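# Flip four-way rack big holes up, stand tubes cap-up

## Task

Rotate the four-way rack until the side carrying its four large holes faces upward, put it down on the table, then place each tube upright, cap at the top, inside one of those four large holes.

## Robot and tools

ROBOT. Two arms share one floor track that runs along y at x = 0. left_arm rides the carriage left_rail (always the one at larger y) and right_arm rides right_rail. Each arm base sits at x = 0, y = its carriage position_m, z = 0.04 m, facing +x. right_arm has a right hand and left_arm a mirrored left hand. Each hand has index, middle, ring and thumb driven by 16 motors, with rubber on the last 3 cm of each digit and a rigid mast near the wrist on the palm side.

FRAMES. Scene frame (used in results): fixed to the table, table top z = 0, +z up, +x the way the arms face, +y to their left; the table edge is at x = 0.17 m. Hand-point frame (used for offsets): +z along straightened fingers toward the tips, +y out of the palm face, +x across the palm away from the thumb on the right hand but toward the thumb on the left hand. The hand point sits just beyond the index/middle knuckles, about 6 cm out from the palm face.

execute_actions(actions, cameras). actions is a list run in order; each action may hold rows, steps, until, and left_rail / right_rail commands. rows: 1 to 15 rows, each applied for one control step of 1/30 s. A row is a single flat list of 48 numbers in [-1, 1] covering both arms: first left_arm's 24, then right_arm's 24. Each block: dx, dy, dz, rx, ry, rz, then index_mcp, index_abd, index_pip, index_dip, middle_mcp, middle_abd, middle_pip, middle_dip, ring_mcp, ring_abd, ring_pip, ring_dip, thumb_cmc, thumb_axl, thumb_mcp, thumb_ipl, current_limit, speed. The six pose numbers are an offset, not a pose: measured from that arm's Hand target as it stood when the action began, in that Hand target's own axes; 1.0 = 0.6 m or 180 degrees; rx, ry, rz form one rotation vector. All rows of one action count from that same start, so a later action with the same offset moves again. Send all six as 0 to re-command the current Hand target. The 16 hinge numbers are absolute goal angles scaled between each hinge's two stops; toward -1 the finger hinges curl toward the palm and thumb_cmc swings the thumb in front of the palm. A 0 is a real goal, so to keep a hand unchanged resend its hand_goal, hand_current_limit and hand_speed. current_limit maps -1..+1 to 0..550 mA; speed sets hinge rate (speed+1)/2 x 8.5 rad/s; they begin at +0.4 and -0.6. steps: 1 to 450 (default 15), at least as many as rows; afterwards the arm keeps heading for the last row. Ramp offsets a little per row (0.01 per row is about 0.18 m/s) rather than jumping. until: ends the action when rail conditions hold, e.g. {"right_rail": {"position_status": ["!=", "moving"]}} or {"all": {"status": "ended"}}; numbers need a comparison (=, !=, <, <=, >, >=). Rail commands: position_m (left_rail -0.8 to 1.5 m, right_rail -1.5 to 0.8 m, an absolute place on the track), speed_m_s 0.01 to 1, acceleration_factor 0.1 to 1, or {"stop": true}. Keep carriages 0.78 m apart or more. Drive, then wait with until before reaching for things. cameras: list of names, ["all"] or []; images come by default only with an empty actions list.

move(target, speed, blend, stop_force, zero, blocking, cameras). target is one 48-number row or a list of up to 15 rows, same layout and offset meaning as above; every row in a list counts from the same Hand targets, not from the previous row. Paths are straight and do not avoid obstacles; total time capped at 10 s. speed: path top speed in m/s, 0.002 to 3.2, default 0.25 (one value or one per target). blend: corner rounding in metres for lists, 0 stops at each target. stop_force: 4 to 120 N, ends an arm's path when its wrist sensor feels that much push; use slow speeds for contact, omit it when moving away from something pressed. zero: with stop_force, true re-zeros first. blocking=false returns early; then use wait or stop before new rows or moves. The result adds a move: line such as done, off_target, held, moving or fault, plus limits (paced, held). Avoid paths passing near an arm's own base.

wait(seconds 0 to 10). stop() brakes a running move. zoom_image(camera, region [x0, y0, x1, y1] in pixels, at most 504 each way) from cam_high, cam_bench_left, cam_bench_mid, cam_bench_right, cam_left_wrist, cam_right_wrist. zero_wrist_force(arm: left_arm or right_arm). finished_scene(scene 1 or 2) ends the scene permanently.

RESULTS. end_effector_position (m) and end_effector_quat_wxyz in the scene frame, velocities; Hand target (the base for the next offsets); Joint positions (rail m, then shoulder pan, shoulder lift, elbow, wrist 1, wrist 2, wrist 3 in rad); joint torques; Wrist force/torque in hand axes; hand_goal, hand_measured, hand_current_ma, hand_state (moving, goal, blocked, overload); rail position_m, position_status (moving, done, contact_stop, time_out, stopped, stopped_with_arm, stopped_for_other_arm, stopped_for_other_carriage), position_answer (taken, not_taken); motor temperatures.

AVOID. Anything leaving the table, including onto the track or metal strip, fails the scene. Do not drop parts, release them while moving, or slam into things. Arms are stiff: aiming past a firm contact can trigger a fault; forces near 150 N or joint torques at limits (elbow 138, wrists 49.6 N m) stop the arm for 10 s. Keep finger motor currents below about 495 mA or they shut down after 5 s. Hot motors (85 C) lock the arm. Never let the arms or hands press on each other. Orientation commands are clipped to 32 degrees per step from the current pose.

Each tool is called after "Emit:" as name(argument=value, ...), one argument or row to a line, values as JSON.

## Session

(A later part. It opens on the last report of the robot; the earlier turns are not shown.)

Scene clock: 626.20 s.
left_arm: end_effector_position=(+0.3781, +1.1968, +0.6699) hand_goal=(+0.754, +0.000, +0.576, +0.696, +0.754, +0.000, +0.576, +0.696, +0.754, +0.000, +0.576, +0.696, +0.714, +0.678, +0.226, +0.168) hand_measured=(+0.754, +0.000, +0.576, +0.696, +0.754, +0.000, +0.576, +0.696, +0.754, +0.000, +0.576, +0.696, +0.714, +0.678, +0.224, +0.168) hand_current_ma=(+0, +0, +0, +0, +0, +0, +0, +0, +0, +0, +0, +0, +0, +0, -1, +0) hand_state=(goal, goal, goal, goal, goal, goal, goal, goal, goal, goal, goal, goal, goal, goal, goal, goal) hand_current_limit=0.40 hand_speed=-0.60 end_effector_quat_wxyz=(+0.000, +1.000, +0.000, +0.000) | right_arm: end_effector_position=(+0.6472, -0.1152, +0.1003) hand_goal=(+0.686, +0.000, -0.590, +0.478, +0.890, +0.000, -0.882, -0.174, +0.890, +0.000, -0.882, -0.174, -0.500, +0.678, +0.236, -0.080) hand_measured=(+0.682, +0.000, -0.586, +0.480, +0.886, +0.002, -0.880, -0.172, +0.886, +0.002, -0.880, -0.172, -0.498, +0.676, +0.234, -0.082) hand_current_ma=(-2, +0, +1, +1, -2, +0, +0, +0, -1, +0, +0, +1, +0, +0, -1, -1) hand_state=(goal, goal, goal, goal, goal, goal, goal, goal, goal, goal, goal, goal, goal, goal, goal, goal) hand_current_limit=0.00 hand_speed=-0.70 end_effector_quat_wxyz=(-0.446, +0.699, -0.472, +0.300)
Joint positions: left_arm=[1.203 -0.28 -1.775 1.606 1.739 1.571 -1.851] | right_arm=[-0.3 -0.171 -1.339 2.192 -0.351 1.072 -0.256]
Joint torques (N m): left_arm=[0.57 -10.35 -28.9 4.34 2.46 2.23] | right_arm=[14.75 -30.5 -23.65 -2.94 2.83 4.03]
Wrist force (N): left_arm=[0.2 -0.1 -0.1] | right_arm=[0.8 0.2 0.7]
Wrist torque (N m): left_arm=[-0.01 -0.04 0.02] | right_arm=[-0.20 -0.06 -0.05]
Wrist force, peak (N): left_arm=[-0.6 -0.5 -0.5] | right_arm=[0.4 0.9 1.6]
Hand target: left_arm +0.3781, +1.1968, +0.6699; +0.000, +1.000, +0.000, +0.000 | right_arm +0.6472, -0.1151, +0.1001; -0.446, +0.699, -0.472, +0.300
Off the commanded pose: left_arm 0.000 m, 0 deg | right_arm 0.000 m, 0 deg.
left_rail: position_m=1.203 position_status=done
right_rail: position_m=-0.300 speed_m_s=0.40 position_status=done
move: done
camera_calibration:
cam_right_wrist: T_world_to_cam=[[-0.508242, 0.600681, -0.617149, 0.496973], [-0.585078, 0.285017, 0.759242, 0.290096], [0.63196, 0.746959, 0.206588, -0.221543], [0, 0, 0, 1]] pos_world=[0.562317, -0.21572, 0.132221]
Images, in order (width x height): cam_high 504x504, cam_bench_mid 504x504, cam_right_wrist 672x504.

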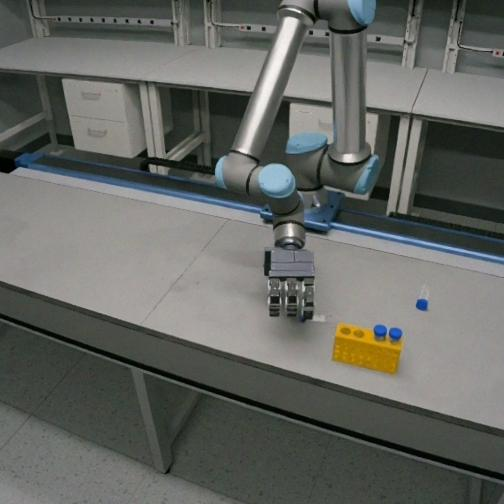

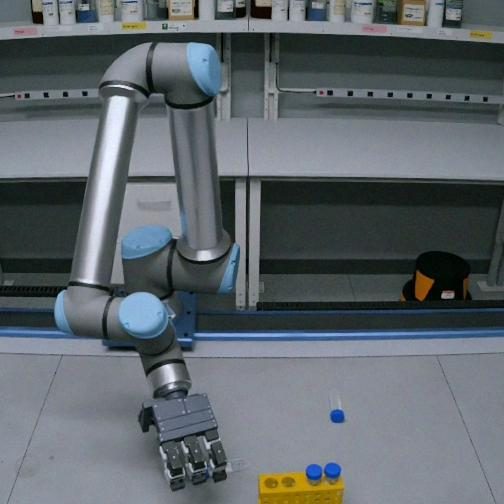

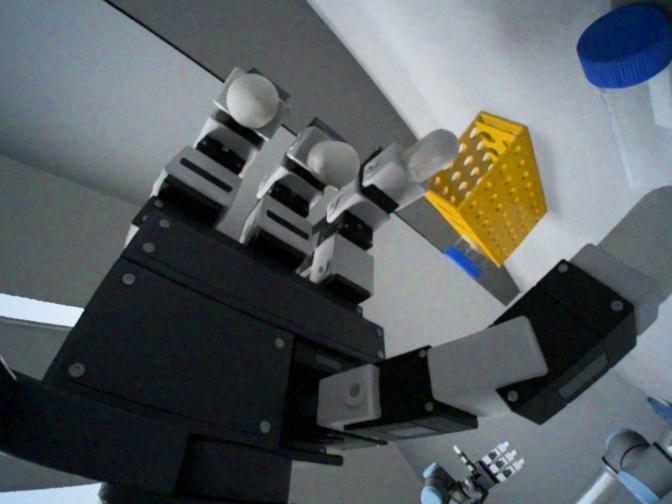

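Emit:
move(
  target=[0,0,0,0,0,0,0.754,0,0.576,0.696,0.754,0,0.576,0.696,0.754,0,0.576,0.696,0.714,0.678,0.226,0.168,0.4,-0.6,-0.0001,0.1034,0.0468,0,-0.0101,-0.0047,0.685,0,-0.591,0.478,0.89,0,-0.883,-0.174,0.89,0,-0.883,-0.174,-0.5,0.677,0.236,-0.081,0.0,-0.7],
  speed=0.08,
  stop_force=6,
  cameras=["cam_bench_mid","cam_right_wrist"],
)

Emit:
zoom_image(
  camera="cam_right_wrist",
  region=[470, 120, 640, 280],
)

Emit:
zoom_image(
  camera="cam_right_wrist",
  region=[510, 180, 620, 270],
)

Scene clock: 633.57 s.
left_arm: end_effector_position=(+0.3781, +1.1968, +0.6699) hand_goal=(+0.754, +0.000, +0.576, +0.696, +0.754, +0.000, +0.576, +0.696, +0.754, +0.000, +0.576, +0.696, +0.714, +0.678, +0.226, +0.168) hand_measured=(+0.754, +0.000, +0.576, +0.696, +0.754, +0.000, +0.576, +0.696, +0.754, +0.000, +0.576, +0.696, +0.714, +0.678, +0.224, +0.168) hand_current_ma=(+0, +0, +0, +0, +0, +0, +0, +0, +0, +0, +0, +0, +0, +0, -1, +0) hand_state=(goal, goal, goal, goal, goal, goal, goal, goal, goal, goal, goal, goal, goal, goal, goal, goal) hand_current_limit=0.40 hand_speed=-0.60 end_effector_quat_wxyz=(+0.000, +1.000, +0.000, +0.000) | right_arm: end_effector_position=(+0.6465, -0.1153, +0.0320) hand_goal=(+0.686, +0.000, -0.590, +0.478, +0.890, +0.000, -0.882, -0.174, +0.890, +0.000, -0.882, -0.174, -0.500, +0.678, +0.236, -0.080) hand_measured=(+0.682, +0.000, -0.586, +0.480, +0.886, +0.002, -0.880, -0.172, +0.886, +0.002, -0.880, -0.172, -0.498, +0.676, +0.234, -0.082) hand_current_ma=(-2, +0, +1, +1, -2, +0, +0, +0, -1, +0, +0, +1, +0, +0, -1, -1) hand_state=(goal, goal, goal, goal, goal, goal, goal, goal, goal, goal, goal, goal, goal, goal, goal, goal) hand_current_limit=0.00 hand_speed=-0.70 end_effector_quat_wxyz=(-0.451, +0.707, -0.459, +0.292)
Joint positions: left_arm=[1.203 -0.28 -1.775 1.606 1.739 1.571 -1.851] | right_arm=[-0.3 -0.183 -1.224 2.219 -0.48 1.032 -0.282]
Joint torques (N m): left_arm=[1.35 -10.2 -28.84 4.42 2.21 2.47] | right_arm=[-11.5 -34.93 -17.11 -2.77 -3.01 -3.15]
Wrist force (N): left_arm=[-0.6 -0.1 -0.2] | right_arm=[1.0 0.6 0.0]
Wrist torque (N m): left_arm=[0.00 0.05 -0.04] | right_arm=[-0.14 -0.12 0.22]
Wrist force, peak (N): left_arm=[-0.4 -0.9 0.0] | right_arm=[1.0 1.4 0.8]
Hand target: left_arm +0.3781, +1.1968, +0.6699; +0.000, +1.000, +0.000, +0.000 | right_arm +0.6465, -0.1153, +0.0320; -0.451, +0.707, -0.459, +0.292
Off the commanded pose: left_arm 0.000 m, 0 deg | right_arm 0.000 m, 0 deg.
left_rail: position_m=1.203 position_status=done
right_rail: position_m=-0.300 speed_m_s=0.40 position_status=done
move: done
camera_calibration:
cam_right_wrist: T_world_to_cam=[[-0.528877, 0.582557, -0.617184, 0.465828], [-0.594786, 0.264329, 0.759184, 0.345455], [0.605408, 0.768607, 0.206699, -0.18715], [0, 0, 0, 1]] pos_world=[0.565139, -0.218841, 0.0639215]
Images, in order (width x height): cam_bench_mid 504x504, cam_right_wrist 672x504.

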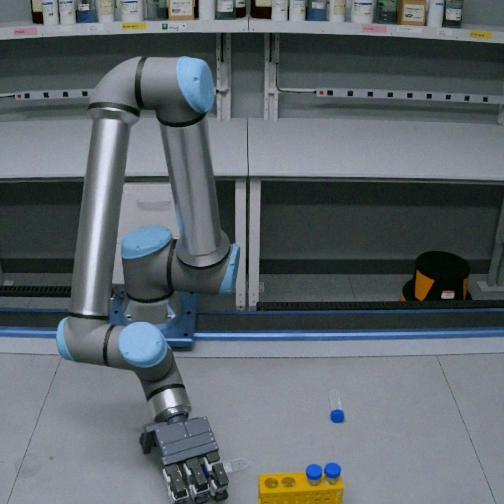

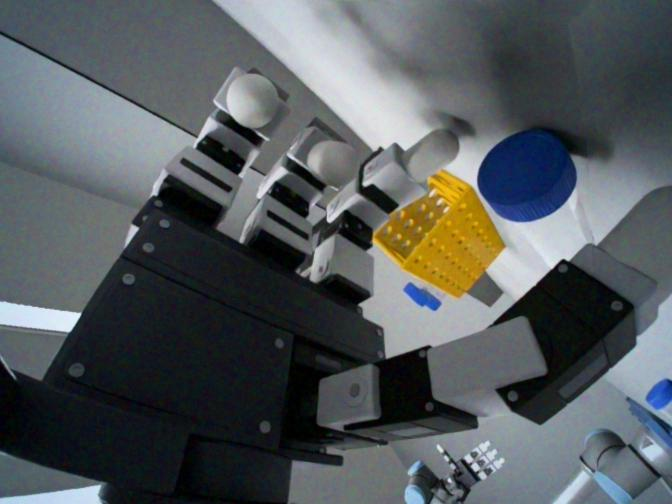

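Scaled by 2.965 from the camera's 672x504 image, which has a finer 960x720 frame.

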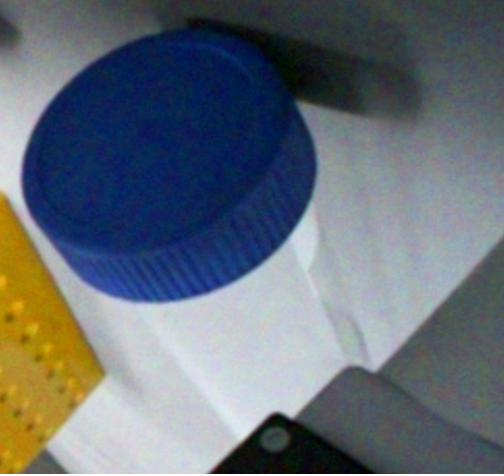

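Scaled by 4.582 from the camera's 672x504 image, which has a finer 960x720 frame.

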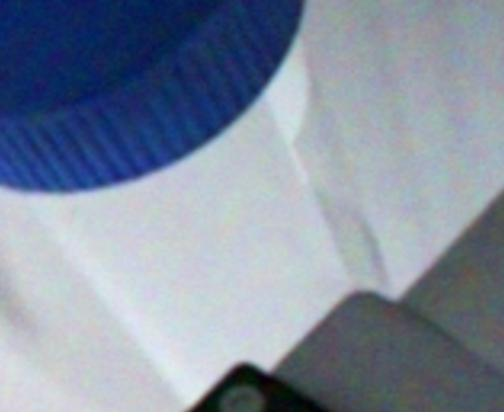

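Emit:
execute_actions(
  actions=[
    {"rows":[[0,0,0,0,0,0,0.754,0,0.576,0.696,0.754,0,0.576,0.696,0.754,0,0.576,0.696,0.714,0.678,0.226,0.168,0.4,-0.6,-0.0015,-0.0004,0.0009,0,-0.0076,-0.0035,0.685,0,-0.591,0.478,0.89,0,-0.883,-0.174,0.89,0,-0.883,-0.174,-0.5,0.677,0.236,-0.081,0.0,-0.7]],"steps":20},
    {"rows":[[0,0,0,0,0,0,0.754,0,0.576,0.696,0.754,0,0.576,0.696,0.754,0,0.576,0.696,0.714,0.678,0.226,0.168,0.4,-0.6,0,0,0,0,0,0,0.425,0,-0.591,0.478,0.89,0,-0.883,-0.174,0.89,0,-0.883,-0.174,-0.5,0.677,0.169,-0.168,0.0,-0.85]],"steps":30},
    {"rows":[[0,0,0,0,0,0,0.754,0,0.576,0.696,0.754,0,0.576,0.696,0.754,0,0.576,0.696,0.714,0.678,0.226,0.168,0.4,-0.6,0,0,0,0,0,0,0.233,0,-0.591,0.478,0.89,0,-0.883,-0.174,0.89,0,-0.883,-0.174,-0.5,0.677,0.056,-0.286,0.0,-0.9]],"steps":70},
  ],
  cameras=["cam_right_wrist"],
)

Emit:
zoom_image(
  camera="cam_right_wrist",
  region=[440, 80, 640, 280],
)

Scene clock: 642.37 s.
left_arm: end_effector_position=(+0.3781, +1.1968, +0.6699) hand_goal=(+0.754, +0.000, +0.576, +0.696, +0.754, +0.000, +0.576, +0.696, +0.754, +0.000, +0.576, +0.696, +0.714, +0.678, +0.226, +0.168) hand_measured=(+0.754, +0.000, +0.576, +0.696, +0.754, +0.000, +0.576, +0.696, +0.754, +0.000, +0.576, +0.696, +0.714, +0.678, +0.224, +0.168) hand_current_ma=(+0, +0, +0, +0, +0, +0, +0, +0, +0, +0, +0, +0, +0, +0, -1, +0) hand_state=(goal, goal, goal, goal, goal, goal, goal, goal, goal, goal, goal, goal, goal, goal, goal, goal) hand_current_limit=0.40 hand_speed=-0.60 end_effector_quat_wxyz=(+0.000, +1.000, +0.000, +0.000) | right_arm: end_effector_position=(+0.6467, -0.1143, +0.0320) hand_goal=(+0.234, +0.000, -0.590, +0.478, +0.890, +0.000, -0.882, -0.174, +0.890, +0.000, -0.882, -0.174, -0.500, +0.678, +0.056, -0.286) hand_measured=(+0.382, +0.000, -0.566, +0.484, +0.884, +0.002, -0.880, -0.172, +0.886, +0.002, -0.880, -0.172, -0.506, +0.676, +0.138, -0.236) hand_current_ma=(+275, +0, +21, +2, -2, +0, +0, +0, -1, +0, +0, +1, -2, +0, +232, +107) hand_state=(blocked, goal, blocked, goal, goal, goal, goal, goal, goal, goal, goal, goal, goal, goal, blocked, blocked) hand_current_limit=0.00 hand_speed=-0.90 end_effector_quat_wxyz=(-0.455, +0.713, -0.450, +0.286)
Joint positions: left_arm=[1.203 -0.28 -1.775 1.606 1.739 1.571 -1.851] | right_arm=[-0.3 -0.189 -1.219 2.213 -0.469 1.004 -0.3]
Joint torques (N m): left_arm=[-1.36 -9 -28.76 4.42 2.07 1.97] | right_arm=[-10 -36.88 -22.45 3.7 -2.87 -3.09]
Wrist force (N): left_arm=[-0.3 0.0 -0.1] | right_arm=[1.7 -1.5 0.1]
Wrist torque (N m): left_arm=[0.02 0.02 -0.02] | right_arm=[-0.24 -0.20 0.26]
Wrist force, peak (N): left_arm=[-1.0 -0.3 -0.2] | right_arm=[1.7 -1.5 0.1]
Hand target: left_arm +0.3781, +1.1968, +0.6699; +0.000, +1.000, +0.000, +0.000 | right_arm +0.6467, -0.1143, +0.0320; -0.455, +0.713, -0.450, +0.286
Off the commanded pose: left_arm 0.000 m, 0 deg | right_arm 0.000 m, 0 deg.
left_rail: position_m=1.203 position_status=done
right_rail: position_m=-0.300 speed_m_s=0.40 position_status=done
camera_calibration:
cam_right_wrist: T_world_to_cam=[[-0.543977, 0.56857, -0.617104, 0.473488], [-0.601502, 0.248546, 0.759223, 0.347821], [0.58505, 0.784189, 0.206793, -0.173144], [0, 0, 0, 1]] pos_world=[0.568079, -0.219883, 0.0639217]
Images, in order (width x height): cam_right_wrist 672x504.

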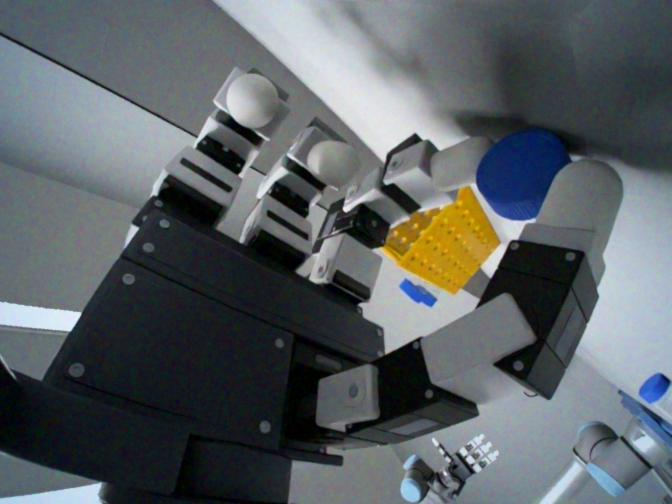

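Scaled by 2.520 from the camera's 672x504 image, which has a finer 960x720 frame.

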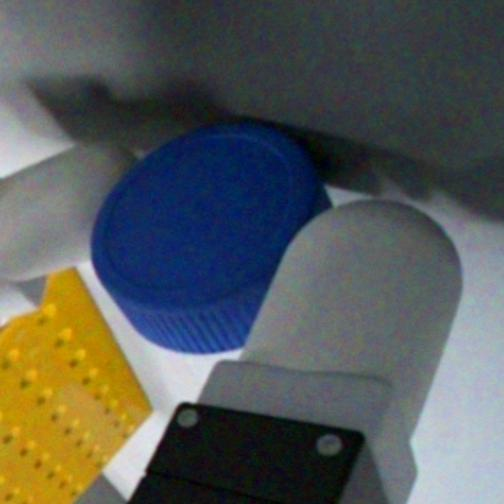

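Emit:
move(
  target=[
    [0,0,0,0,0,0,0.754,0,0.576,0.696,0.754,0,0.576,0.696,0.754,0,0.576,0.696,0.714,0.678,0.226,0.168,0.4,-0.6,-0.0003,-0.1782,-0.083,0,0,0,0.233,0,-0.591,0.478,0.89,0,-0.883,-0.174,0.89,0,-0.883,-0.174,-0.5,0.677,0.056,-0.286,0.0,-0.9],
    [0,0,0,0,0,0,0.754,0,0.576,0.696,0.754,0,0.576,0.696,0.754,0,0.576,0.696,0.714,0.678,0.226,0.168,0.4,-0.6,-0.2383,-0.4777,-0.0702,0,0,0,0.233,0,-0.591,0.478,0.89,0,-0.883,-0.174,0.89,0,-0.883,-0.174,-0.5,0.677,0.056,-0.286,0.0,-0.9],
  ],
  speed=[0.12,0.2],
  blend=[0.03,0],
)

Emit:
execute_actions(
  actions=[
    {"right_rail":{"position_m":-0.9,"acceleration_factor":0.3},"steps":150,"until":{"right_rail":{"position_status":["!=","moving"]}}},
  ],
  cameras=["cam_high","cam_bench_mid","cam_right_wrist"],
)

Scene clock: 667.43 s.
left_arm: end_effector_position=(+0.3781, +1.1968, +0.6699) hand_goal=(+0.754, +0.000, +0.576, +0.696, +0.754, +0.000, +0.576, +0.696, +0.754, +0.000, +0.576, +0.696, +0.714, +0.678, +0.226, +0.168) hand_measured=(+0.754, +0.000, +0.576, +0.696, +0.754, +0.000, +0.576, +0.696, +0.754, +0.000, +0.576, +0.696, +0.714, +0.678, +0.224, +0.168) hand_current_ma=(+0, +0, +0, +0, +0, +0, +0, +0, +0, +0, +0, +0, +0, +0, -1, +0) hand_state=(goal, goal, goal, goal, goal, goal, goal, goal, goal, goal, goal, goal, goal, goal, goal, goal) hand_current_limit=0.40 hand_speed=-0.60 end_effector_quat_wxyz=(+0.000, +1.000, +0.000, +0.000) | right_arm: end_effector_position=(+0.6600, +0.0501, +0.3095) hand_goal=(+0.234, +0.000, -0.590, +0.478, +0.890, +0.000, -0.882, -0.174, +0.890, +0.000, -0.882, -0.174, -0.500, +0.678, +0.056, -0.286) hand_measured=(+0.380, +0.000, -0.556, +0.490, +0.884, +0.002, -0.880, -0.172, +0.886, +0.002, -0.880, -0.172, -0.506, +0.676, +0.138, -0.240) hand_current_ma=(+275, +0, +34, +6, -2, +0, +0, +0, -1, +0, +0, +1, -2, +0, +232, +97) hand_state=(blocked, goal, blocked, goal, goal, goal, goal, goal, goal, goal, goal, goal, goal, goal, blocked, blocked) hand_current_limit=0.00 hand_speed=-0.90 end_effector_quat_wxyz=(-0.455, +0.713, -0.450, +0.286)
Joint positions: left_arm=[1.203 -0.28 -1.775 1.606 1.739 1.571 -1.851] | right_arm=[-0.3 0.144 -1.471 1.888 0.036 1.298 -0.13]
Joint torques (N m): left_arm=[-0.34 -9.9 -29.49 4.19 2.3 2.39] | right_arm=[9.31 -29 -49.15 3.08 2.43 4.81]
Wrist force (N): left_arm=[-0.1 -0.3 0.0] | right_arm=[-0.2 0.4 1.0]
Wrist torque (N m): left_arm=[-0.04 0.00 0.00] | right_arm=[-0.19 0.07 -0.18]
Wrist force, peak (N): left_arm=[0.0 -0.8 -0.4] | right_arm=[1.8 -1.3 0.6]
Hand target: left_arm +0.3781, +1.1968, +0.6699; +0.000, +1.000, +0.000, +0.000 | right_arm +0.6600, +0.0503, +0.3097; -0.455, +0.713, -0.450, +0.286
Off the commanded pose: left_arm 0.000 m, 0 deg | right_arm 0.000 m, 0 deg.
left_rail: position_m=1.203 position_status=done
right_rail: position_m=-0.300 speed_m_s=0.40 position_status=done
move: done

Scene clock: 670.53 s.
left_arm: end_effector_position=(+0.3781, +1.1968, +0.6699) hand_goal=(+0.754, +0.000, +0.576, +0.696, +0.754, +0.000, +0.576, +0.696, +0.754, +0.000, +0.576, +0.696, +0.714, +0.678, +0.226, +0.168) hand_measured=(+0.754, +0.000, +0.576, +0.696, +0.754, +0.000, +0.576, +0.696, +0.754, +0.000, +0.576, +0.696, +0.714, +0.678, +0.224, +0.168) hand_current_ma=(+0, +0, +0, +0, +0, +0, +0, +0, +0, +0, +0, +0, +0, +0, -1, +0) hand_state=(goal, goal, goal, goal, goal, goal, goal, goal, goal, goal, goal, goal, goal, goal, goal, goal) hand_current_limit=0.40 hand_speed=-0.60 end_effector_quat_wxyz=(+0.000, +1.000, +0.000, +0.000) | right_arm: end_effector_position=(+0.6600, -0.5497, +0.3097) hand_goal=(+0.234, +0.000, -0.590, +0.478, +0.890, +0.000, -0.882, -0.174, +0.890, +0.000, -0.882, -0.174, -0.500, +0.678, +0.056, -0.286) hand_measured=(+0.380, +0.000, -0.556, +0.490, +0.884, +0.002, -0.880, -0.172, +0.886, +0.002, -0.880, -0.172, -0.506, +0.676, +0.138, -0.240) hand_current_ma=(+275, +0, +34, +6, -2, +0, +0, +0, -1, +0, +0, +1, -2, +0, +232, +97) hand_state=(blocked, goal, blocked, goal, goal, goal, goal, goal, goal, goal, goal, goal, goal, goal, blocked, blocked) hand_current_limit=0.00 hand_speed=-0.90 end_effector_quat_wxyz=(-0.455, +0.713, -0.450, +0.286)
Joint positions: left_arm=[1.203 -0.28 -1.775 1.606 1.739 1.571 -1.851] | right_arm=[-0.9 0.145 -1.471 1.888 0.037 1.299 -0.13]
Joint torques (N m): left_arm=[-0.31 -11.24 -28.93 4.42 2.56 2.35] | right_arm=[8.88 -30.82 -44.46 2.09 1.93 4.02]
Wrist force (N): left_arm=[-0.2 -0.1 -0.1] | right_arm=[-0.6 0.7 1.0]
Wrist torque (N m): left_arm=[-0.01 0.01 -0.01] | right_arm=[-0.17 0.12 -0.22]
Wrist force, peak (N): left_arm=[-0.1 -0.9 -0.4] | right_arm=[-0.7 0.7 1.4]
Hand target: left_arm +0.3781, +1.1968, +0.6699; +0.000, +1.000, +0.000, +0.000 | right_arm +0.6600, -0.5497, +0.3097; -0.455, +0.713, -0.450, +0.286
Off the commanded pose: left_arm 0.000 m, 0 deg | right_arm 0.000 m, 0 deg.
left_rail: position_m=1.203 position_status=done
right_rail: position_m=-0.900 speed_m_s=0.40 position_status=done
camera_calibration:
cam_right_wrist: T_world_to_cam=[[-0.544047, 0.568597, -0.617017, 0.899676], [-0.601441, 0.24848, 0.759294, 0.253099], [0.585049, 0.784191, 0.206793, 0.103087], [0, 0, 0, 1]] pos_world=[0.58138, -0.655283, 0.341622]
Images, in order (width x height): cam_high 504x504, cam_bench_mid 504x504, cam_right_wrist 672x504.

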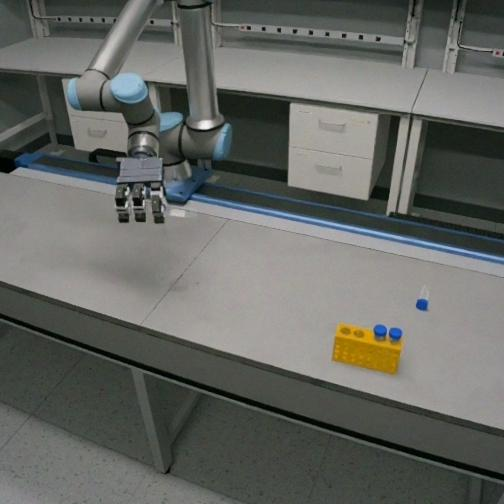

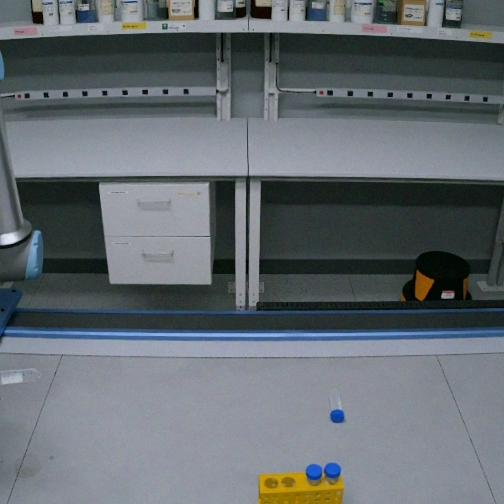

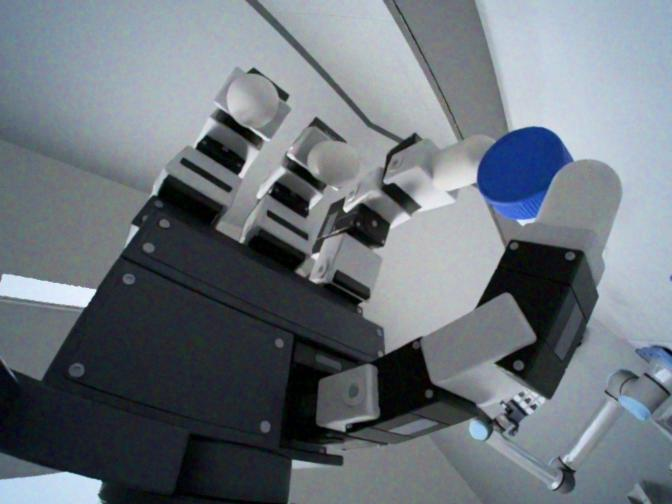

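Emit:
zoom_image(
  camera="cam_bench_mid",
  region=[250, 380, 374, 504],
)

Emit:
zoom_image(
  camera="cam_high",
  region=[320, 270, 440, 390],
)

Emit:
execute_actions(
  actions=[
    {"left_rail":{"position_m":0.95,"speed_m_s":0.4,"acceleration_factor":0.4},"steps":5},
  ],
  cameras=[],
)

Scaled by 4.065 from the camera's 504x504 image, which has a finer 720x720 frame.

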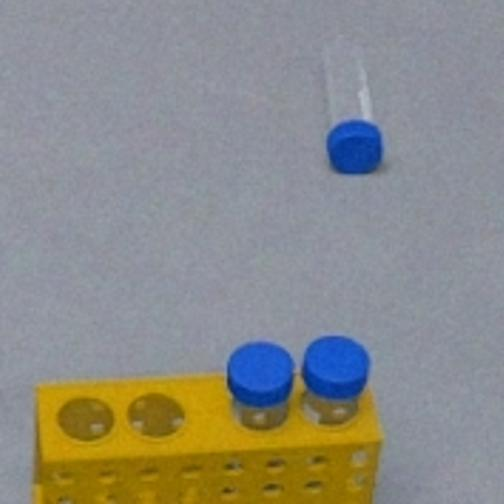

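Scaled by 4.200 from the camera's 504x504 image, which has a finer 720x720 frame.

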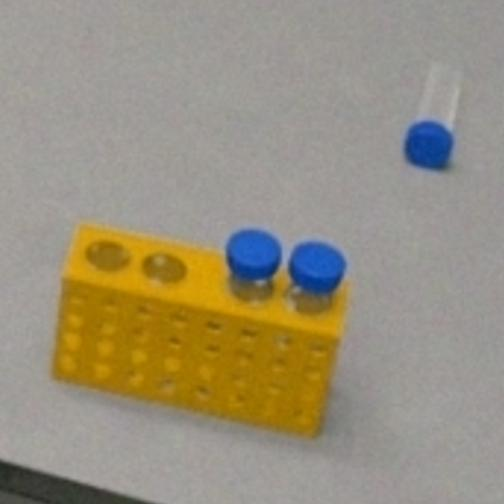

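Scene clock: 676.30 s.
left_arm: end_effector_position=(+0.3781, +0.9439, +0.6699) hand_goal=(+0.754, +0.000, +0.576, +0.696, +0.754, +0.000, +0.576, +0.696, +0.754, +0.000, +0.576, +0.696, +0.714, +0.678, +0.226, +0.168) hand_measured=(+0.754, +0.000, +0.576, +0.696, +0.754, +0.000, +0.576, +0.696, +0.754, +0.000, +0.576, +0.696, +0.714, +0.678, +0.224, +0.168) hand_current_ma=(+0, +0, +0, +0, +0, +0, +0, +0, +0, +0, +0, +0, +0, +0, -1, +0) hand_state=(goal, goal, goal, goal, goal, goal, goal, goal, goal, goal, goal, goal, goal, goal, goal, goal) hand_current_limit=0.40 hand_speed=-0.60 end_effector_quat_wxyz=(+0.000, +1.000, +0.000, +0.000) | right_arm: end_effector_position=(+0.6600, -0.5497, +0.3097) hand_goal=(+0.234, +0.000, -0.590, +0.478, +0.890, +0.000, -0.882, -0.174, +0.890, +0.000, -0.882, -0.174, -0.500, +0.678, +0.056, -0.286) hand_measured=(+0.380, +0.000, -0.556, +0.490, +0.884, +0.002, -0.880, -0.172, +0.886, +0.002, -0.880, -0.172, -0.506, +0.676, +0.138, -0.240) hand_current_ma=(+275, +0, +34, +6, -2, +0, +0, +0, -1, +0, +0, +1, -2, +0, +232, +97) hand_state=(blocked, goal, blocked, goal, goal, goal, goal, goal, goal, goal, goal, goal, goal, goal, blocked, blocked) hand_current_limit=0.00 hand_speed=-0.90 end_effector_quat_wxyz=(-0.455, +0.713, -0.450, +0.286)
Joint positions: left_arm=[0.95 -0.28 -1.775 1.606 1.739 1.571 -1.851] | right_arm=[-0.9 0.145 -1.471 1.888 0.037 1.299 -0.13]
Joint torques (N m): left_arm=[-0.56 -10.46 -28.79 4.49 2.17 1.98] | right_arm=[7.35 -37.71 -38.24 0.67 -0.42 4.54]
Wrist force (N): left_arm=[0.1 -0.3 -0.2] | right_arm=[-0.3 1.0 0.4]
Wrist torque (N m): left_arm=[-0.03 -0.04 0.03] | right_arm=[-0.08 0.10 -0.18]
Wrist force, peak (N): left_arm=[-0.4 -1.1 -0.4] | right_arm=[-0.2 0.9 1.2]
Hand target: left_arm +0.3781, +0.9439, +0.6699; +0.000, +1.000, +0.000, +0.000 | right_arm +0.6600, -0.5497, +0.3097; -0.455, +0.713, -0.450, +0.286
Off the commanded pose: left_arm 0.000 m, 0 deg | right_arm 0.000 m, 0 deg.
left_rail: position_m=0.950 speed_m_s=0.40 position_status=done
right_rail: position_m=-0.900 speed_m_s=0.40 position_status=done
No camera images: "cameras" was empty.

Emit:
move(
  target=[0,0,0,0,0,0,0.754,0,0.576,0.696,0.754,0,0.576,0.696,0.754,0,0.576,0.696,0.714,0.678,0.226,0.168,0.4,-0.6,-0.9543,-0.2057,0.4459,0.3505,-0.2969,-0.4669,0.233,0,-0.591,0.478,0.89,0,-0.883,-0.174,0.89,0,-0.883,-0.174,-0.5,0.677,0.056,-0.286,0.0,-0.9],
  speed=0.3,
  cameras=["cam_high","cam_bench_mid","cam_right_wrist"],
)

Emit:
zoom_image(
  camera="cam_bench_mid",
  region=[260, 410, 350, 500],
)

Emit:
zoom_image(
  camera="cam_high",
  region=[320, 260, 410, 350],
)

Emit:
zoom_image(
  camera="cam_right_wrist",
  region=[572, 170, 672, 300],
)

Scene clock: 696.03 s.
left_arm: end_effector_position=(+0.3781, +0.9438, +0.6699) hand_goal=(+0.754, +0.000, +0.576, +0.696, +0.754, +0.000, +0.576, +0.696, +0.754, +0.000, +0.576, +0.696, +0.714, +0.678, +0.226, +0.168) hand_measured=(+0.754, +0.000, +0.576, +0.696, +0.754, +0.000, +0.576, +0.696, +0.754, +0.000, +0.576, +0.696, +0.714, +0.678, +0.224, +0.168) hand_current_ma=(+0, +0, +0, +0, +0, +0, +0, +0, +0, +0, +0, +0, +0, +0, -1, +0) hand_state=(goal, goal, goal, goal, goal, goal, goal, goal, goal, goal, goal, goal, goal, goal, goal, goal) hand_current_limit=0.40 hand_speed=-0.60 end_effector_quat_wxyz=(+0.000, +1.000, +0.000, +0.000) | right_arm: end_effector_position=(+0.6792, +0.0939, +0.3089) hand_goal=(+0.234, +0.000, -0.590, +0.478, +0.890, +0.000, -0.882, -0.174, +0.890, +0.000, -0.882, -0.174, -0.500, +0.678, +0.056, -0.286) hand_measured=(+0.380, +0.000, -0.556, +0.490, +0.884, +0.002, -0.880, -0.172, +0.886, +0.002, -0.880, -0.172, -0.500, +0.676, +0.138, -0.240) hand_current_ma=(+275, +0, +34, +6, -2, +0, +0, +0, -1, +0, +0, +1, +0, +0, +232, +97) hand_state=(blocked, goal, blocked, goal, goal, goal, goal, goal, goal, goal, goal, goal, goal, goal, blocked, blocked) hand_current_limit=0.00 hand_speed=-0.90 end_effector_quat_wxyz=(+0.561, -0.545, -0.511, -0.355)
Joint positions: left_arm=[0.95 -0.28 -1.775 1.606 1.739 1.571 -1.851] | right_arm=[-0.9 0.676 -0.752 1.002 -0.003 0.5 -1.535]
Joint torques (N m): left_arm=[1.08 -10.7 -28.69 4.65 2.08 2.31] | right_arm=[12.61 -80.95 -50.12 3.53 -3.46 -3.76]
Wrist force (N): left_arm=[-0.1 -0.4 -0.4] | right_arm=[-1.0 0.8 1.1]
Wrist torque (N m): left_arm=[-0.02 -0.01 0.00] | right_arm=[0.05 -0.06 -0.05]
Wrist force, peak (N): left_arm=[-0.1 -0.6 -0.7] | right_arm=[-1.0 0.8 2.0]
Hand target: left_arm +0.3781, +0.9438, +0.6699; +0.000, +1.000, +0.000, +0.000 | right_arm +0.6792, +0.0940, +0.3089; +0.561, -0.546, -0.511, -0.355
Off the commanded pose: left_arm 0.000 m, 0 deg | right_arm 0.000 m, 0 deg.
left_rail: position_m=0.950 speed_m_s=0.40 position_status=done
right_rail: position_m=-0.900 speed_m_s=0.40 position_status=done
move: done
camera_calibration:
cam_right_wrist: T_world_to_cam=[[0.459041, 0.0197339, -0.888196, -0.00217108], [-0.457143, -0.851996, -0.255192, 0.42404], [-0.761775, 0.523176, -0.38208, 0.708491], [0, 0, 0, 1]] pos_world=[0.734554, -0.00934253, 0.376983]
Images, in order (width x height): cam_high 504x504, cam_bench_mid 504x504, cam_right_wrist 672x504.

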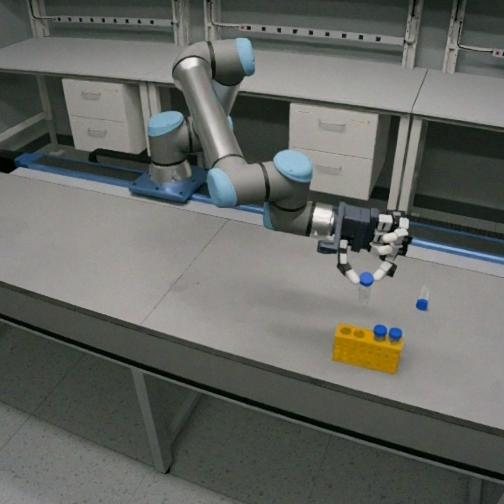

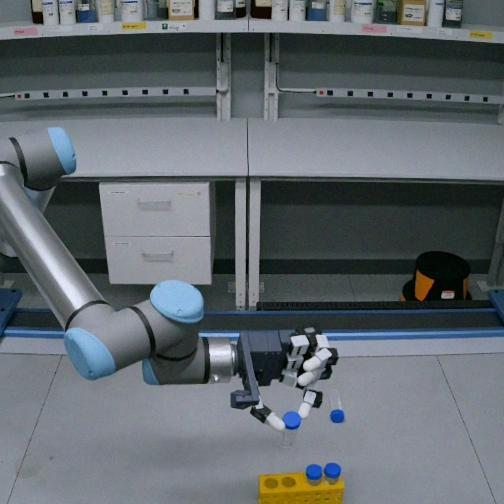

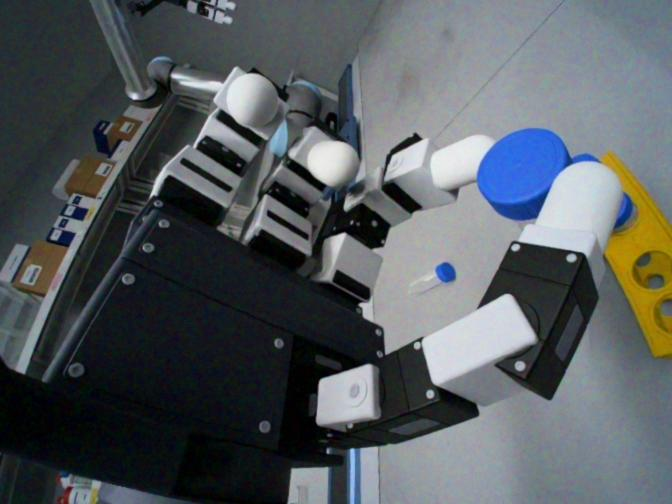

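Scaled by 5.600 from the camera's 504x504 image, which has a finer 720x720 frame.

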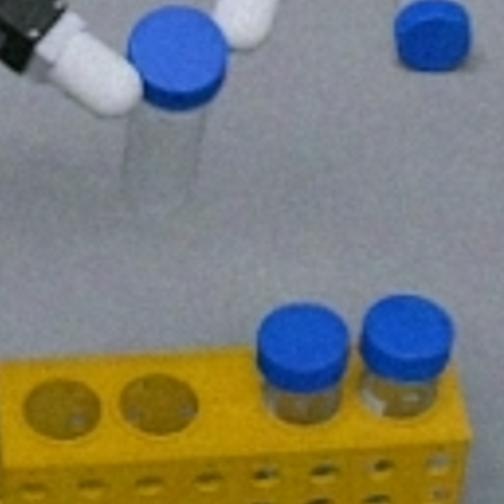

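Scaled by 5.600 from the camera's 504x504 image, which has a finer 720x720 frame.

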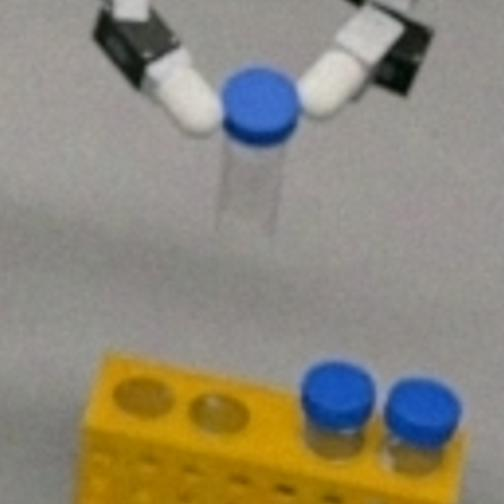

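Scaled by 3.877 from the camera's 672x504 image, which has a finer 960x720 frame.

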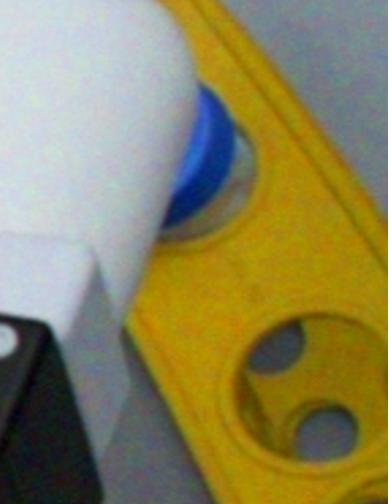

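Emit:
zoom_image(
  camera="cam_bench_mid",
  region=[270, 405, 320, 465],
)

Emit:
zoom_image(
  camera="cam_high",
  region=[345, 265, 395, 325],
)

Scaled by 8.400 from the camera's 504x504 image, which has a finer 720x720 frame.

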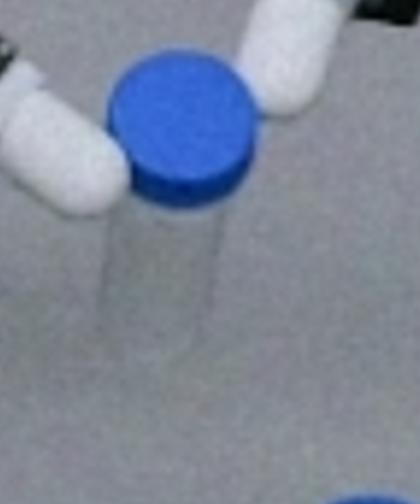

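Scaled by 8.400 from the camera's 504x504 image, which has a finer 720x720 frame.

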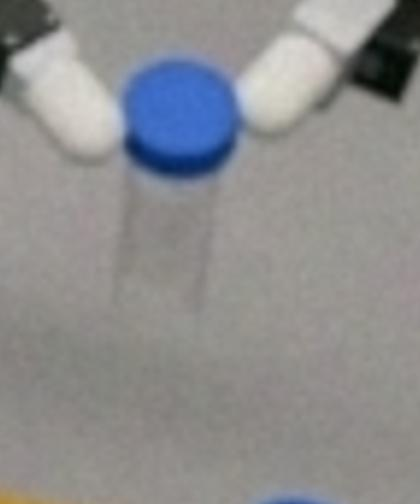

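Emit:
move(
  target=[0,0,0,0,0,0,0.754,0,0.576,0.696,0.754,0,0.576,0.696,0.754,0,0.576,0.696,0.714,0.678,0.226,0.168,0.4,-0.6,-0.1258,0.015,0.0205,-0.0128,-0.0124,-0.0791,0.233,0,-0.591,0.478,0.89,0,-0.883,-0.174,0.89,0,-0.883,-0.174,-0.5,0.677,0.056,-0.286,0.0,-0.9],
  speed=0.12,
  cameras=["cam_high","cam_bench_mid","cam_right_wrist"],
)

Emit:
zoom_image(
  camera="cam_bench_mid",
  region=[255, 430, 325, 500],
)

Emit:
zoom_image(
  camera="cam_high",
  region=[330, 285, 390, 345],
)

Emit:
zoom_image(
  camera="cam_right_wrist",
  region=[572, 170, 672, 300],
)

Scene clock: 714.07 s.
left_arm: end_effector_position=(+0.3781, +0.9438, +0.6699) hand_goal=(+0.754, +0.000, +0.576, +0.696, +0.754, +0.000, +0.576, +0.696, +0.754, +0.000, +0.576, +0.696, +0.714, +0.678, +0.226, +0.168) hand_measured=(+0.754, +0.000, +0.576, +0.696, +0.754, +0.000, +0.576, +0.696, +0.754, +0.000, +0.576, +0.696, +0.714, +0.678, +0.224, +0.168) hand_current_ma=(+0, +0, +0, +0, +0, +0, +0, +0, +0, +0, +0, +0, +0, +0, -1, +0) hand_state=(goal, goal, goal, goal, goal, goal, goal, goal, goal, goal, goal, goal, goal, goal, goal, goal) hand_current_limit=0.40 hand_speed=-0.60 end_effector_quat_wxyz=(+0.000, +1.000, +0.000, +0.000) | right_arm: end_effector_position=(+0.6685, +0.0953, +0.2328) hand_goal=(+0.234, +0.000, -0.590, +0.478, +0.890, +0.000, -0.882, -0.174, +0.890, +0.000, -0.882, -0.174, -0.500, +0.678, +0.056, -0.286) hand_measured=(+0.380, +0.000, -0.556, +0.490, +0.888, +0.002, -0.880, -0.172, +0.888, +0.002, -0.880, -0.172, -0.498, +0.676, +0.138, -0.240) hand_current_ma=(+275, +0, +34, +6, -1, +0, +0, +0, -1, +0, +0, +1, +0, +0, +232, +97) hand_state=(blocked, goal, blocked, goal, goal, goal, goal, goal, goal, goal, goal, goal, goal, goal, blocked, blocked) hand_current_limit=0.00 hand_speed=-0.90 end_effector_quat_wxyz=(+0.492, -0.496, -0.578, -0.421)
Joint positions: left_arm=[0.95 -0.28 -1.775 1.606 1.739 1.571 -1.851] | right_arm=[-0.9 0.695 -0.719 1.104 -0.078 0.563 -1.832]
Joint torques (N m): left_arm=[-0.34 -10.62 -29.87 4.18 2.23 2.05] | right_arm=[10.6 -81.26 -36.47 -3.24 2.88 -3.57]
Wrist force (N): left_arm=[0.3 -0.2 -0.3] | right_arm=[-0.6 0.9 0.8]
Wrist torque (N m): left_arm=[-0.01 -0.06 0.03] | right_arm=[0.18 -0.15 -0.09]
Wrist force, peak (N): left_arm=[-0.1 -1.0 -0.3] | right_arm=[-0.9 0.7 1.6]
Hand target: left_arm +0.3781, +0.9438, +0.6699; +0.000, +1.000, +0.000, +0.000 | right_arm +0.6685, +0.0953, +0.2327; +0.492, -0.496, -0.578, -0.421
Off the commanded pose: left_arm 0.000 m, 0 deg | right_arm 0.000 m, 0 deg.
left_rail: position_m=0.950 speed_m_s=0.40 position_status=done
right_rail: position_m=-0.900 speed_m_s=0.40 position_status=done
move: done
camera_calibration:
cam_right_wrist: T_world_to_cam=[[0.667837, 0.0199096, -0.744041, -0.238068], [-0.377787, -0.852236, -0.3619, 0.372695], [-0.641304, 0.522779, -0.561633, 0.631831], [0, 0, 0, 1]] pos_world=[0.704986, -0.0079445, 0.312603]
Images, in order (width x height): cam_high 504x504, cam_bench_mid 504x504, cam_right_wrist 672x504.

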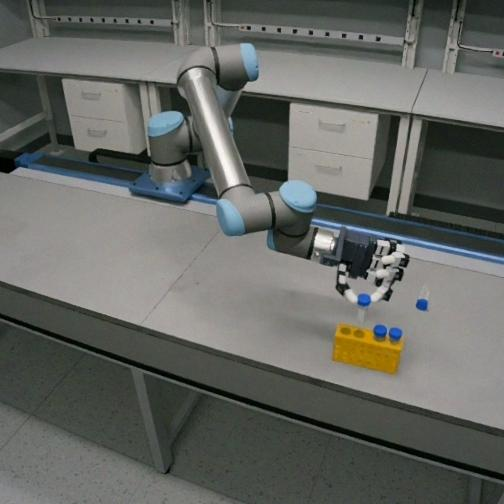

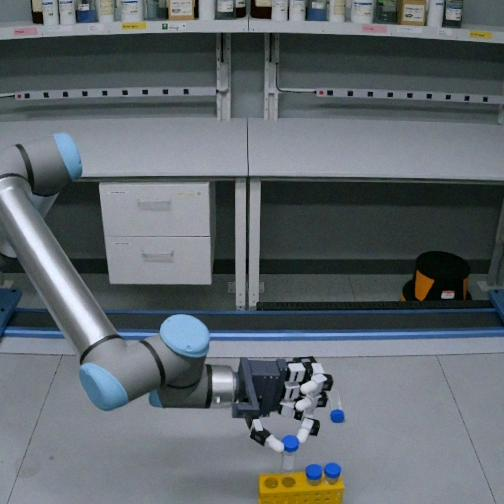

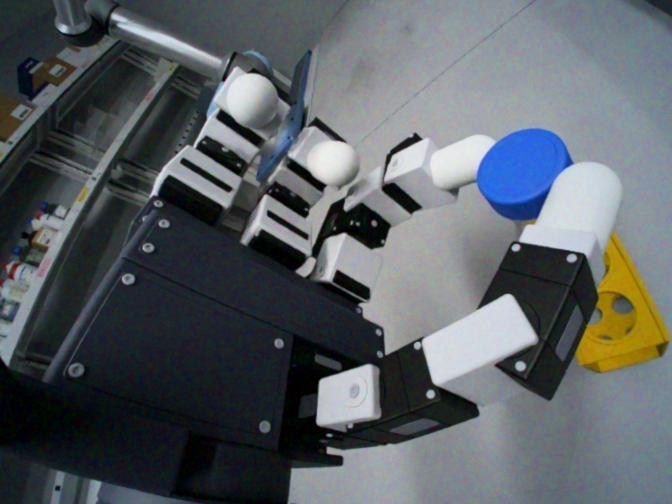

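Scaled by 7.200 from the camera's 504x504 image, which has a finer 720x720 frame.

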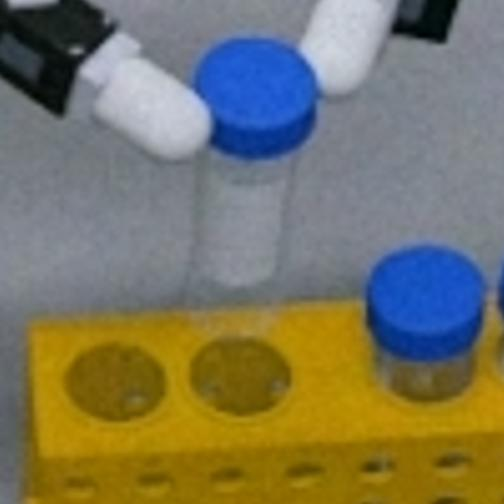

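Scaled by 8.400 from the camera's 504x504 image, which has a finer 720x720 frame.

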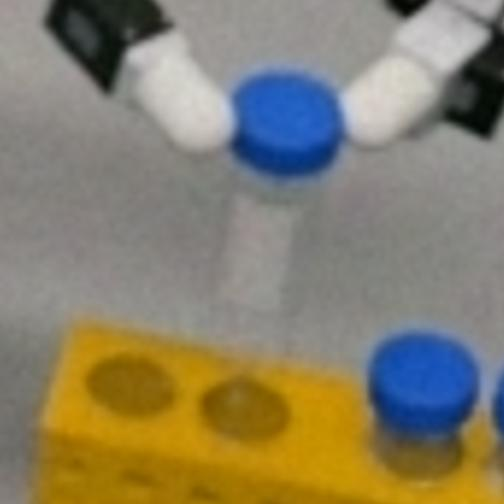

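Scaled by 3.877 from the camera's 672x504 image, which has a finer 960x720 frame.

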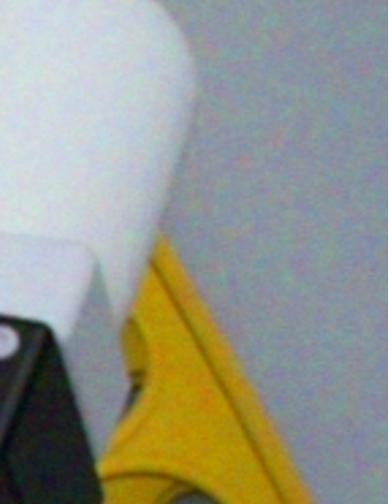

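Emit:
move(
  target=[0,0,0,0,0,0,0.754,0,0.576,0.696,0.754,0,0.576,0.696,0.754,0,0.576,0.696,0.714,0.678,0.226,0.168,0.4,-0.6,-0.0352,-0.0015,0.0068,-0.0002,0.0071,-0.0011,0.233,0,-0.591,0.478,0.89,0,-0.883,-0.174,0.89,0,-0.883,-0.174,-0.5,0.677,0.056,-0.286,0.0,-0.9],
  speed=0.04,
  stop_force=4,
  cameras=["cam_high","cam_bench_mid","cam_right_wrist"],
)

Emit:
zoom_image(
  camera="cam_bench_mid",
  region=[255, 430, 325, 500],
)

Emit:
zoom_image(
  camera="cam_high",
  region=[330, 295, 390, 355],
)

Emit:
zoom_image(
  camera="cam_right_wrist",
  region=[592, 200, 672, 300],
)

Scene clock: 723.73 s.
left_arm: end_effector_position=(+0.3781, +0.9438, +0.6699) hand_goal=(+0.754, +0.000, +0.576, +0.696, +0.754, +0.000, +0.576, +0.696, +0.754, +0.000, +0.576, +0.696, +0.714, +0.678, +0.226, +0.168) hand_measured=(+0.754, +0.000, +0.576, +0.696, +0.754, +0.000, +0.576, +0.696, +0.754, +0.000, +0.576, +0.696, +0.714, +0.678, +0.224, +0.168) hand_current_ma=(+0, +0, +0, +0, +0, +0, +0, +0, +0, +0, +0, +0, +0, +0, -1, +0) hand_state=(goal, goal, goal, goal, goal, goal, goal, goal, goal, goal, goal, goal, goal, goal, goal, goal) hand_current_limit=0.40 hand_speed=-0.60 end_effector_quat_wxyz=(+0.000, +1.000, +0.000, +0.000) | right_arm: end_effector_position=(+0.6675, +0.0958, +0.2112) hand_goal=(+0.234, +0.000, -0.590, +0.478, +0.890, +0.000, -0.882, -0.174, +0.890, +0.000, -0.882, -0.174, -0.500, +0.678, +0.056, -0.286) hand_measured=(+0.380, +0.000, -0.556, +0.490, +0.888, +0.002, -0.880, -0.172, +0.888, +0.002, -0.880, -0.172, -0.498, +0.676, +0.138, -0.240) hand_current_ma=(+275, +0, +34, +6, -1, +0, +0, +0, -1, +0, +0, +1, +0, +0, +232, +97) hand_state=(blocked, goal, blocked, goal, goal, goal, goal, goal, goal, goal, goal, goal, goal, goal, blocked, blocked) hand_current_limit=0.00 hand_speed=-0.90 end_effector_quat_wxyz=(+0.498, -0.490, -0.574, -0.428)
Joint positions: left_arm=[0.95 -0.28 -1.775 1.606 1.739 1.571 -1.851] | right_arm=[-0.9 0.695 -0.71 1.137 -0.161 0.558 -1.801]
Joint torques (N m): left_arm=[-0.39 -11.01 -28.83 4.51 1.75 1.87] | right_arm=[-0.76 -83.08 -35.2 -3.5 -3.27 3.96]
Wrist force (N): left_arm=[-0.3 -0.2 -0.1] | right_arm=[-0.3 0.4 0.6]
Wrist torque (N m): left_arm=[-0.03 0.03 -0.01] | right_arm=[0.13 -0.17 -0.30]
Wrist force, peak (N): left_arm=[-0.5 -0.5 -0.8] | right_arm=[-1.4 0.6 1.1]
Hand target: left_arm +0.3781, +0.9438, +0.6699; +0.000, +1.000, +0.000, +0.000 | right_arm +0.6675, +0.0957, +0.2112; +0.498, -0.490, -0.574, -0.428
Off the commanded pose: left_arm 0.000 m, 0 deg | right_arm 0.000 m, 0 deg.
left_rail: position_m=0.950 speed_m_s=0.40 position_status=done
right_rail: position_m=-0.900 speed_m_s=0.40 position_status=done
move: done
camera_calibration:
cam_right_wrist: T_world_to_cam=[[0.668147, 0.0365999, -0.743128, -0.255547], [-0.377699, -0.843841, -0.38115, 0.368129], [-0.641032, 0.535343, -0.549987, 0.614948], [0, 0, 0, 1]] pos_world=[0.703986, -0.00921297, 0.288622]
Images, in order (width x height): cam_high 504x504, cam_bench_mid 504x504, cam_right_wrist 672x504.

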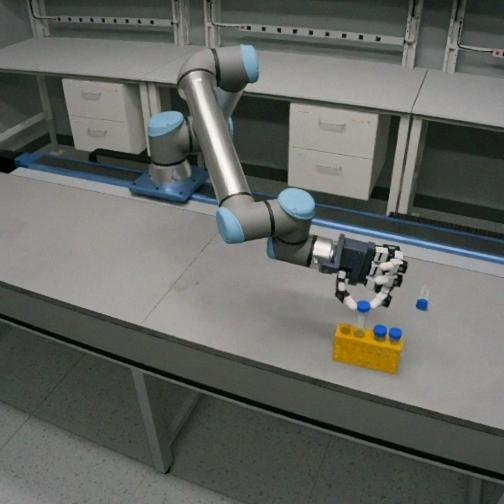

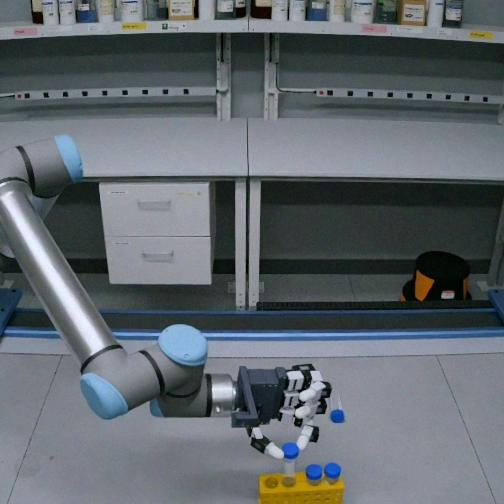

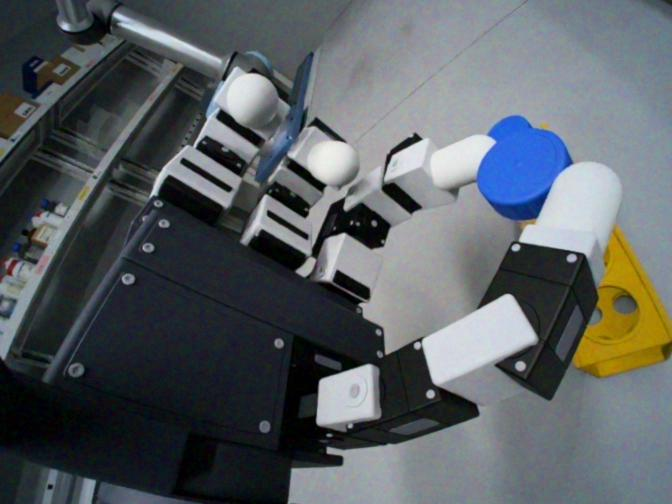

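Scaled by 7.200 from the camera's 504x504 image, which has a finer 720x720 frame.

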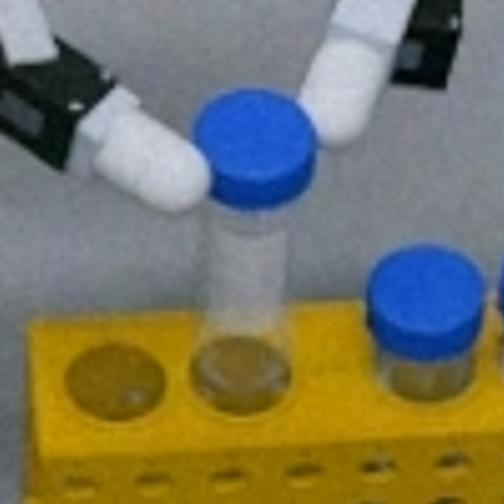

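Scaled by 8.400 from the camera's 504x504 image, which has a finer 720x720 frame.

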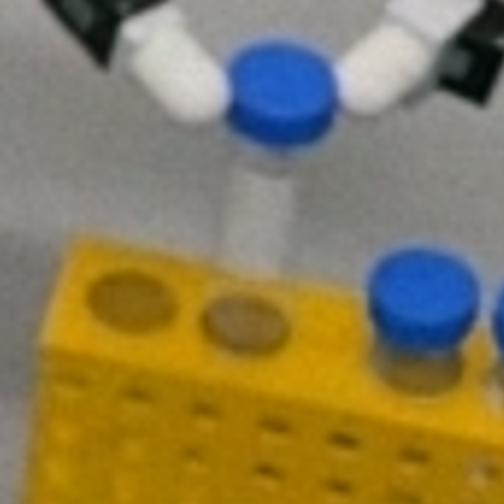

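Scaled by 5.040 from the camera's 672x504 image, which has a finer 960x720 frame.

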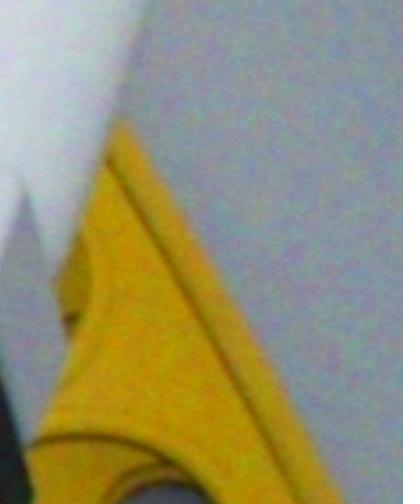

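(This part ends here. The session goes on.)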